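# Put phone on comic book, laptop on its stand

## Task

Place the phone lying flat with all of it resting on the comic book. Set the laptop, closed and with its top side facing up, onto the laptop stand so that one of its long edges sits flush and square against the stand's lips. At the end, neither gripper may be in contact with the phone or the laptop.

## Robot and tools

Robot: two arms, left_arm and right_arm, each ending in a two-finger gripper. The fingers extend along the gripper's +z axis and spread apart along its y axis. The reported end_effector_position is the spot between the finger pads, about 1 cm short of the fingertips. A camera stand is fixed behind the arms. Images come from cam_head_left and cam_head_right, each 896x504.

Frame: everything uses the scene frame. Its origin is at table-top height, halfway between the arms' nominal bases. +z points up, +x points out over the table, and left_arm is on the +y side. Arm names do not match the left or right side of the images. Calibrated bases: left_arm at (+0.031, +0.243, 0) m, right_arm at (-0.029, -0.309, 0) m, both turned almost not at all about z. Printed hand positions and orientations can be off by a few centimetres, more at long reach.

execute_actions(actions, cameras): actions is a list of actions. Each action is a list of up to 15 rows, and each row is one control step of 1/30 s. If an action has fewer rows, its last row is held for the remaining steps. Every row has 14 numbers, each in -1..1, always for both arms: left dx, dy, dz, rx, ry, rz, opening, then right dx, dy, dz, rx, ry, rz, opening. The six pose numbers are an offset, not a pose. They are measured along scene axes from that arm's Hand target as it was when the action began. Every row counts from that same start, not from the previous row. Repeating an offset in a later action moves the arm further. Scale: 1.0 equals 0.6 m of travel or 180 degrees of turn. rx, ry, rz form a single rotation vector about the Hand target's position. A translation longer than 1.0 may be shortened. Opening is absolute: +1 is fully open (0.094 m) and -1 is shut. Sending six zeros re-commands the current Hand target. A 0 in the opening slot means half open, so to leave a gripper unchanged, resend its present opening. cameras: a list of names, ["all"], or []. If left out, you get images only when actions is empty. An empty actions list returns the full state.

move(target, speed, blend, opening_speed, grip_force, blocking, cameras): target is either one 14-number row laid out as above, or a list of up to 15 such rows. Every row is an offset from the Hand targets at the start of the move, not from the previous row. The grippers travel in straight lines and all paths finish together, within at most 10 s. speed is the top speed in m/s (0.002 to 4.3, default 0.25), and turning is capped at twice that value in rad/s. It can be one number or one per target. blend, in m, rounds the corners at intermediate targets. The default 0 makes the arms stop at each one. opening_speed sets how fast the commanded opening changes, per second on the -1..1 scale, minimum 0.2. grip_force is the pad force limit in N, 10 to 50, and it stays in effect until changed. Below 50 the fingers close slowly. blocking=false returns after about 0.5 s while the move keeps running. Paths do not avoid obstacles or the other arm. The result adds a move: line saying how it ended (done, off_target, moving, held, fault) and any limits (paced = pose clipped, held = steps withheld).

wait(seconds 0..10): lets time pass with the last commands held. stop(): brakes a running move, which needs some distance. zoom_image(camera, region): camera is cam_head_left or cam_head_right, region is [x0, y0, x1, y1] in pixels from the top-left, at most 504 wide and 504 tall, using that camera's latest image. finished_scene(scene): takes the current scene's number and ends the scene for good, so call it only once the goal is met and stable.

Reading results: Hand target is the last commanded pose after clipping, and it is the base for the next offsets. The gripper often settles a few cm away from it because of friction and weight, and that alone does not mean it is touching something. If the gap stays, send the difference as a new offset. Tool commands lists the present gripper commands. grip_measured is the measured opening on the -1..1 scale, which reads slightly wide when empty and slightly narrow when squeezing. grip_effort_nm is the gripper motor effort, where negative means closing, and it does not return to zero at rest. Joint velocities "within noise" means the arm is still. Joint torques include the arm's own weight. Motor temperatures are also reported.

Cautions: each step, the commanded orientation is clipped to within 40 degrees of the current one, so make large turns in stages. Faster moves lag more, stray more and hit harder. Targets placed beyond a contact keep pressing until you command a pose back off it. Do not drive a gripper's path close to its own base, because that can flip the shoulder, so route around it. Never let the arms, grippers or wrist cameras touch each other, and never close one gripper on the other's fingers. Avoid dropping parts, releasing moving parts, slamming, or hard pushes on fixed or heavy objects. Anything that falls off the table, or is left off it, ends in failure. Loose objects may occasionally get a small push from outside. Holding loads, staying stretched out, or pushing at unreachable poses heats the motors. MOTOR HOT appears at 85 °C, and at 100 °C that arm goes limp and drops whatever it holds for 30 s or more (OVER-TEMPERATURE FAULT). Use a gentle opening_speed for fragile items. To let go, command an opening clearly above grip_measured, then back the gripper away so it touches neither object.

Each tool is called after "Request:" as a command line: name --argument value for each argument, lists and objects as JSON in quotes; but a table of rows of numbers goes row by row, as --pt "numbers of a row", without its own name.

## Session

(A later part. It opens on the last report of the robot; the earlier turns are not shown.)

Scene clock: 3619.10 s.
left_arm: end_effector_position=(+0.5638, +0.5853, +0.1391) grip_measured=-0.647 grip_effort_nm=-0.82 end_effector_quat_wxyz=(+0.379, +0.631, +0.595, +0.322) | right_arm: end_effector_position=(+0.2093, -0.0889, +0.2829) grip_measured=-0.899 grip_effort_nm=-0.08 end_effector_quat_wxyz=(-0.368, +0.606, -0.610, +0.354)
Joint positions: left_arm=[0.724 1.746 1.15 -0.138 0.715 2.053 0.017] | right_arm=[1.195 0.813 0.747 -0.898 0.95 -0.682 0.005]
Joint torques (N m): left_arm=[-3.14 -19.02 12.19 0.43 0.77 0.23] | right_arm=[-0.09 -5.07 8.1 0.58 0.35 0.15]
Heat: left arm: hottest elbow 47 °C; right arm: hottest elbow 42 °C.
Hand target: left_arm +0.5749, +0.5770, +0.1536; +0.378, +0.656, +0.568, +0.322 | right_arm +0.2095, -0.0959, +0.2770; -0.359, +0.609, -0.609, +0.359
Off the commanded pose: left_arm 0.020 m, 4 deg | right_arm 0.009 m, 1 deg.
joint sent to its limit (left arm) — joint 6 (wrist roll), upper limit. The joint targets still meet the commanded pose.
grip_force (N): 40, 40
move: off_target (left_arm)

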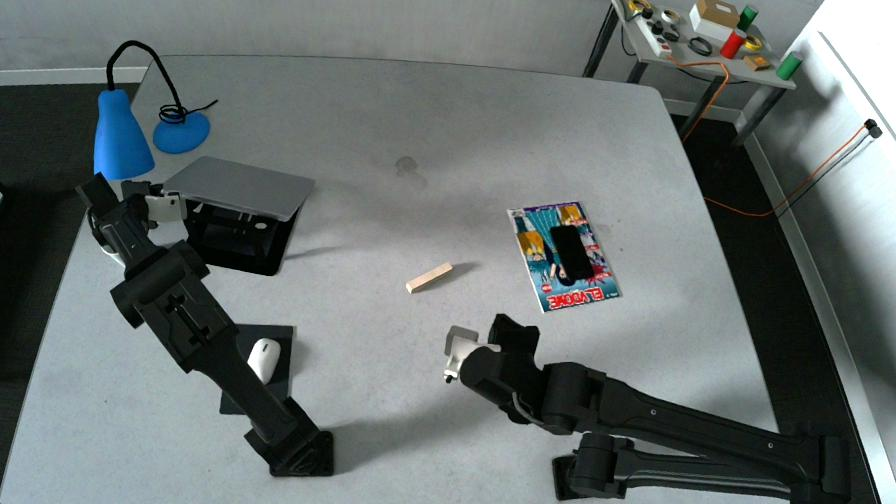

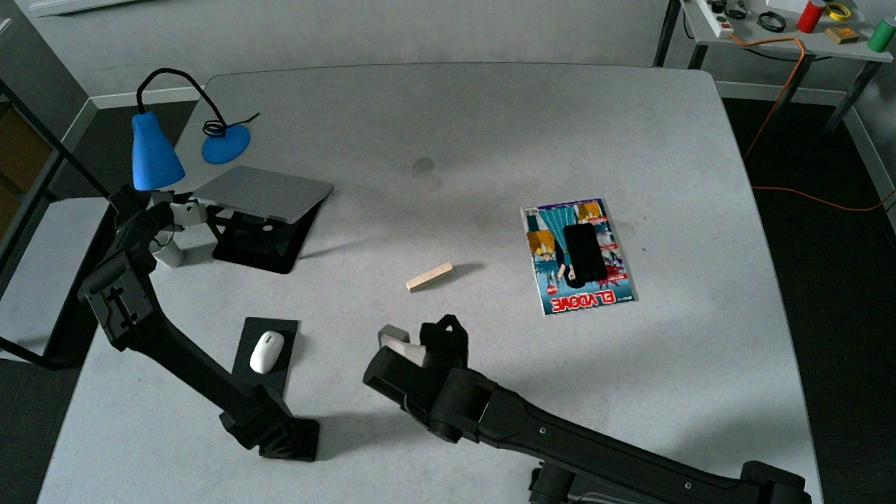

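Request:
move --target '[0, 0, 0, 0, 0, 0, 0.5, 0, 0, 0, 0, 0, 0, -0.9]' --speed 0.1 --opening_speed 0.3 --cameras '["cam_head_left", "cam_head_right"]'

Request:
zoom_image --camera "cam_head_right" --region '[160, 155, 340, 285]'

Request:
zoom_image --camera "cam_head_left" --region '[135, 150, 315, 280]'

Scene clock: 3663.50 s.
left_arm: end_effector_position=(+0.5624, +0.5772, +0.1356) grip_measured=+0.495 grip_effort_nm=0.24 end_effector_quat_wxyz=(+0.389, +0.623, +0.609, +0.298) | right_arm: end_effector_position=(+0.2093, -0.0889, +0.2829) grip_measured=-0.899 grip_effort_nm=-0.08 end_effector_quat_wxyz=(-0.368, +0.606, -0.610, +0.354)
Joint positions: left_arm=[0.719 1.745 1.15 -0.173 0.726 2.021 0.07] | right_arm=[1.195 0.813 0.747 -0.898 0.95 -0.682 0.005]
Joint torques (N m): left_arm=[-3.19 -18.37 11.88 1.73 0.3 0.56] | right_arm=[-0.09 -5.13 8.09 0.59 0.36 0.14]
Heat: left arm: hottest elbow 47 °C; right arm: hottest elbow 42 °C.
Hand target: left_arm +0.5749, +0.5770, +0.1537; +0.378, +0.657, +0.568, +0.322 | right_arm +0.2095, -0.0959, +0.2770; -0.359, +0.609, -0.609, +0.359
Off the commanded pose: left_arm 0.022 m, 7 deg | right_arm 0.009 m, 1 deg.
joint sent to its limit (left arm) — joint 6 (wrist roll), upper limit. The joint targets still meet the commanded pose.
grip_force (N): 40, 40
move: off_target (left_arm)

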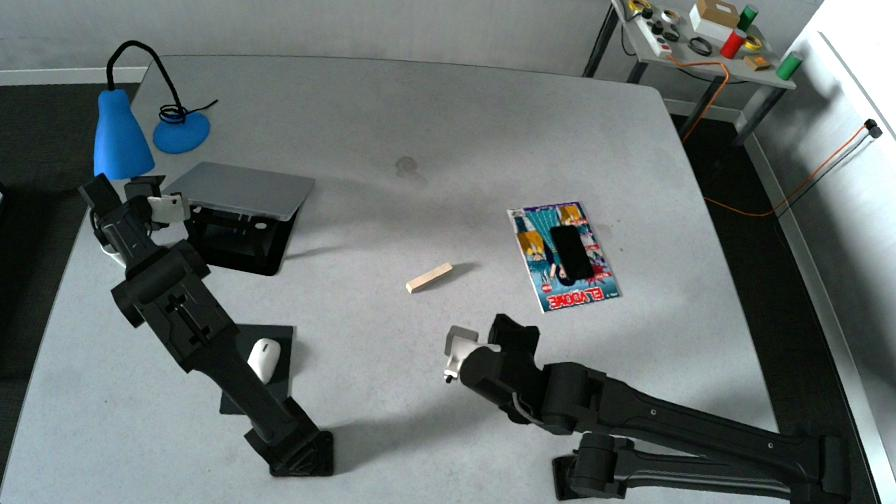

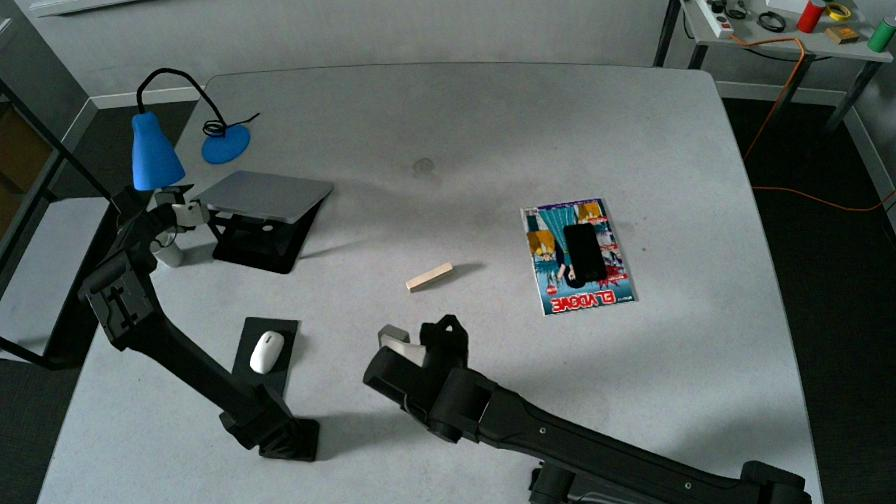

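Scaled by 2.800.

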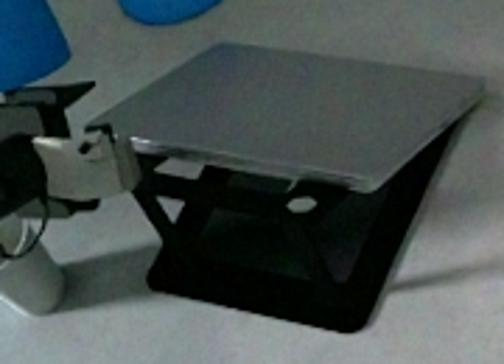

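Scaled by 2.800.

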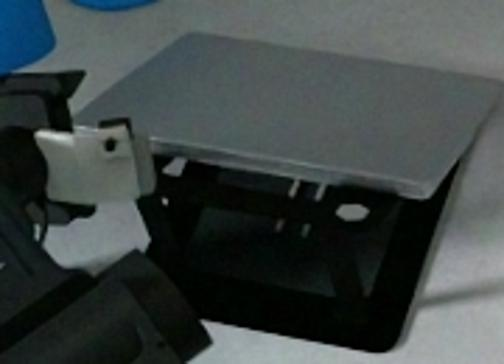

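Request:
zoom_image --camera "cam_head_right" --region '[200, 195, 310, 240]'

Request:
zoom_image --camera "cam_head_left" --region '[180, 195, 300, 240]'

Request:
zoom_image --camera "cam_head_right" --region '[230, 162, 290, 192]'

Request:
zoom_image --camera "cam_head_right" --region '[280, 168, 340, 198]'

Request:
zoom_image --camera "cam_head_left" --region '[190, 152, 260, 187]'

Request:
zoom_image --camera "cam_head_left" --region '[250, 160, 320, 195]'

Scaled by 4.582.

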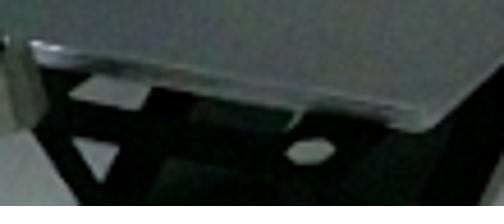

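Scaled by 4.200.

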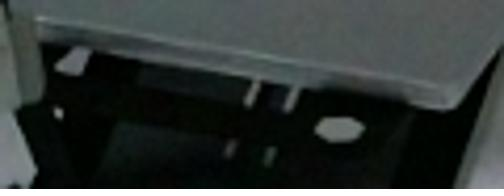

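Scaled by 8.400.

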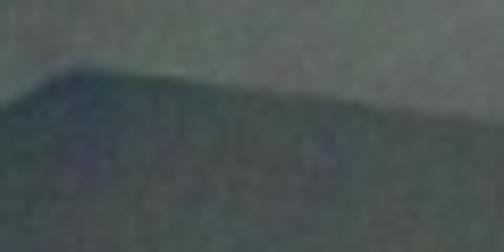

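Scaled by 8.400.

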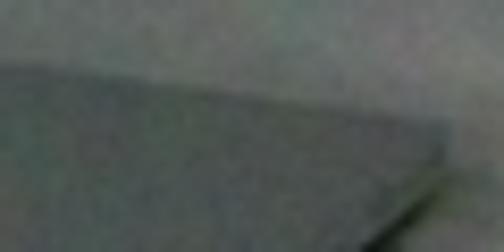

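Scaled by 7.200.

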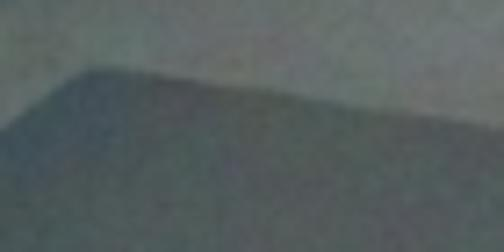

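Scaled by 7.200.

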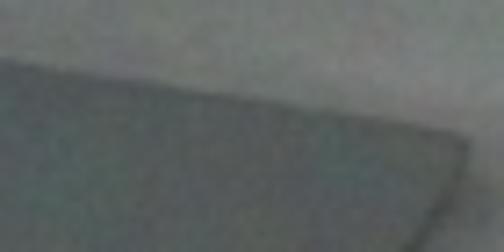

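Request:
move --pt "-0.13 0.0 0.08 0 0 0 0.5 0 0 0 0 0 0 -0.9" --pt "-0.23 -0.01 0.2 0 0 0 0.5 0 0 0 0 0 0 -0.9" --speed '[0.12, 0.25]' --blend '[0.02, 0]' --cameras '["cam_head_left", "cam_head_right"]'

Request:
zoom_image --camera "cam_head_right" --region '[180, 155, 340, 285]'

Request:
zoom_image --camera "cam_head_left" --region '[155, 150, 325, 280]'

Scene clock: 3711.37 s.
left_arm: end_effector_position=(+0.4435, +0.5697, +0.2779) grip_measured=+0.498 grip_effort_nm=0.10 end_effector_quat_wxyz=(+0.403, +0.596, +0.596, +0.357) | right_arm: end_effector_position=(+0.2093, -0.0889, +0.2829) grip_measured=-0.899 grip_effort_nm=-0.08 end_effector_quat_wxyz=(-0.368, +0.606, -0.610, +0.354)
Joint positions: left_arm=[0.894 1.34 1.032 -0.388 0.855 2.073 0.07] | right_arm=[1.195 0.813 0.747 -0.898 0.95 -0.682 0.005]
Joint torques (N m): left_arm=[-0.15 -12.63 10.1 0.96 0.39 0.07] | right_arm=[-0.09 -5.19 8.09 0.59 0.35 0.15]
Heat: left arm: hottest elbow 47 °C; right arm: hottest elbow 42 °C.
Hand target: left_arm +0.4370, +0.5710, +0.2737; +0.378, +0.657, +0.568, +0.322 | right_arm +0.2095, -0.0959, +0.2770; -0.359, +0.609, -0.609, +0.359
Off the commanded pose: left_arm 0.008 m, 9 deg | right_arm 0.009 m, 1 deg.
joint sent to its limit (left arm) — joint 6 (wrist roll), upper limit. The joint targets are off in orientation, not in position.
grip_force (N): 40, 40
move: off_target (left_arm)

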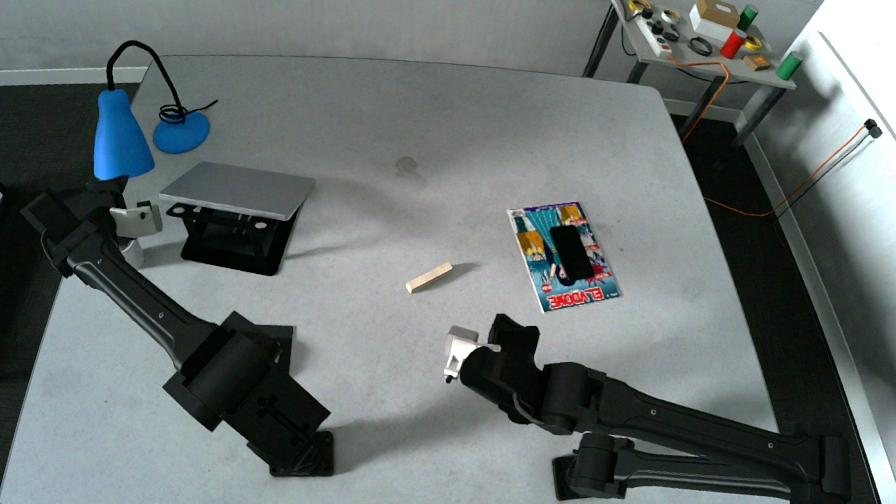

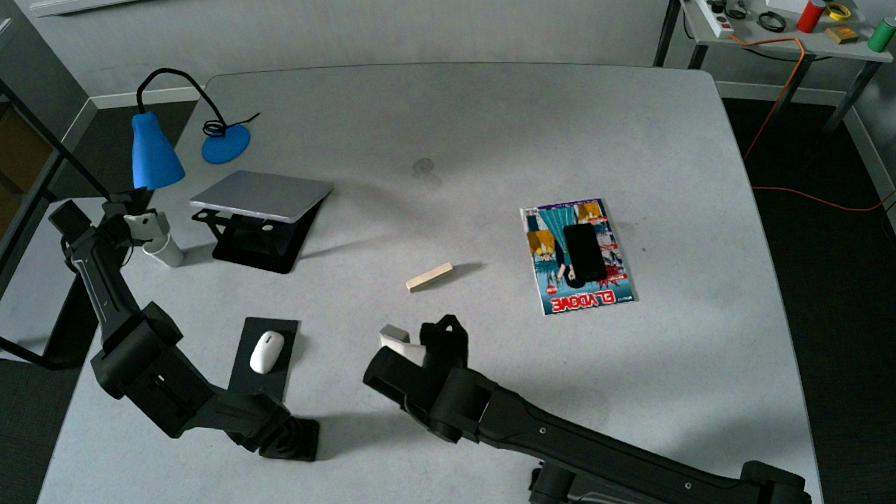

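Scaled by 3.150.

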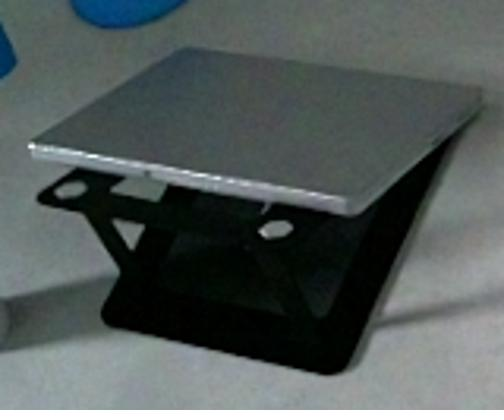

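Scaled by 2.965.

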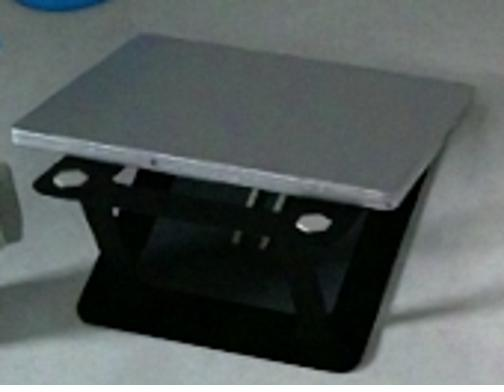

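Request:
zoom_image --camera "cam_head_right" --region '[186, 195, 246, 230]'

Request:
zoom_image --camera "cam_head_right" --region '[250, 205, 310, 240]'

Request:
zoom_image --camera "cam_head_left" --region '[155, 188, 215, 223]'

Request:
zoom_image --camera "cam_head_left" --region '[240, 200, 300, 235]'

Request:
zoom_image --camera "cam_head_right" --region '[230, 162, 290, 192]'

Request:
zoom_image --camera "cam_head_right" --region '[280, 168, 340, 203]'

Request:
zoom_image --camera "cam_head_left" --region '[190, 152, 250, 187]'

Request:
zoom_image --camera "cam_head_left" --region '[250, 165, 320, 205]'

Scaled by 8.400.

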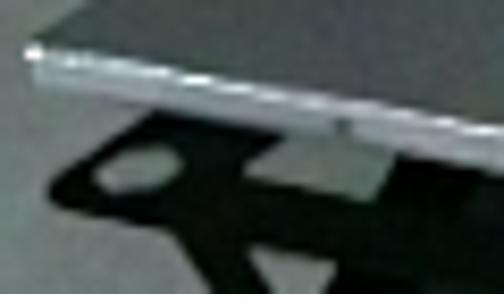

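Scaled by 8.400.

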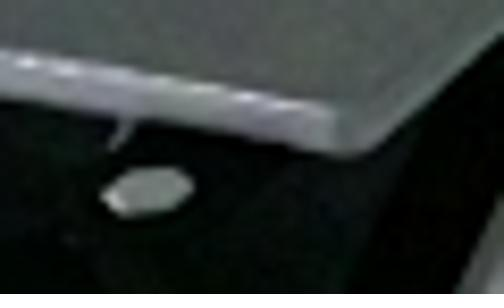

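Scaled by 8.400.

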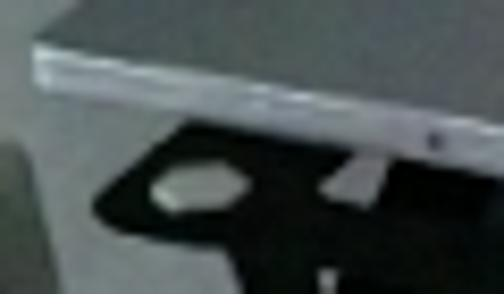

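Scaled by 8.400.

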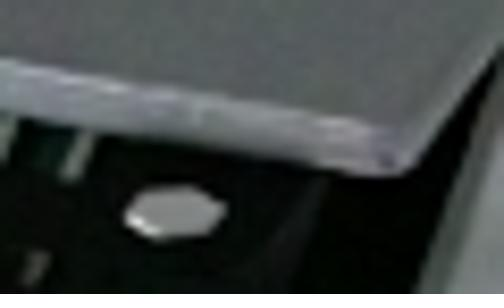

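Scaled by 8.400.

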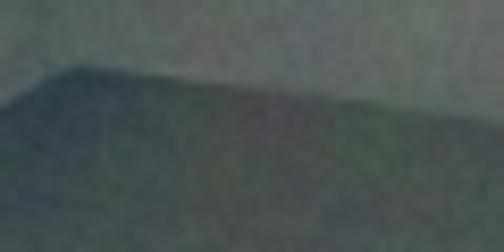

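Scaled by 8.400.

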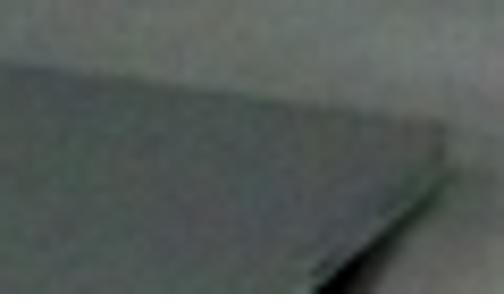

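Scaled by 8.400.

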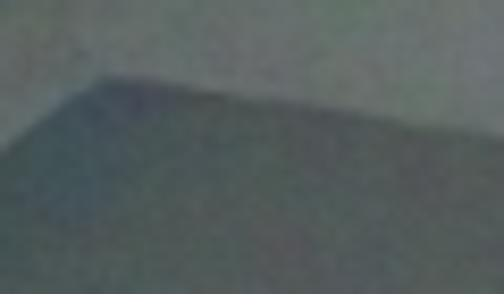

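Scaled by 7.200.

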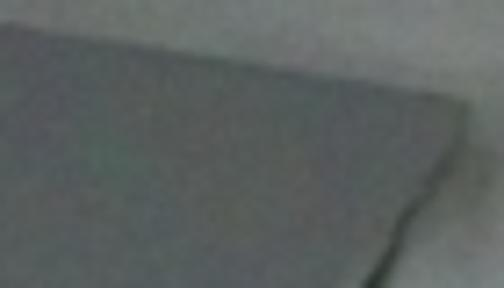

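Request:
finished_scene --scene 1

The scene is finished: the task was done.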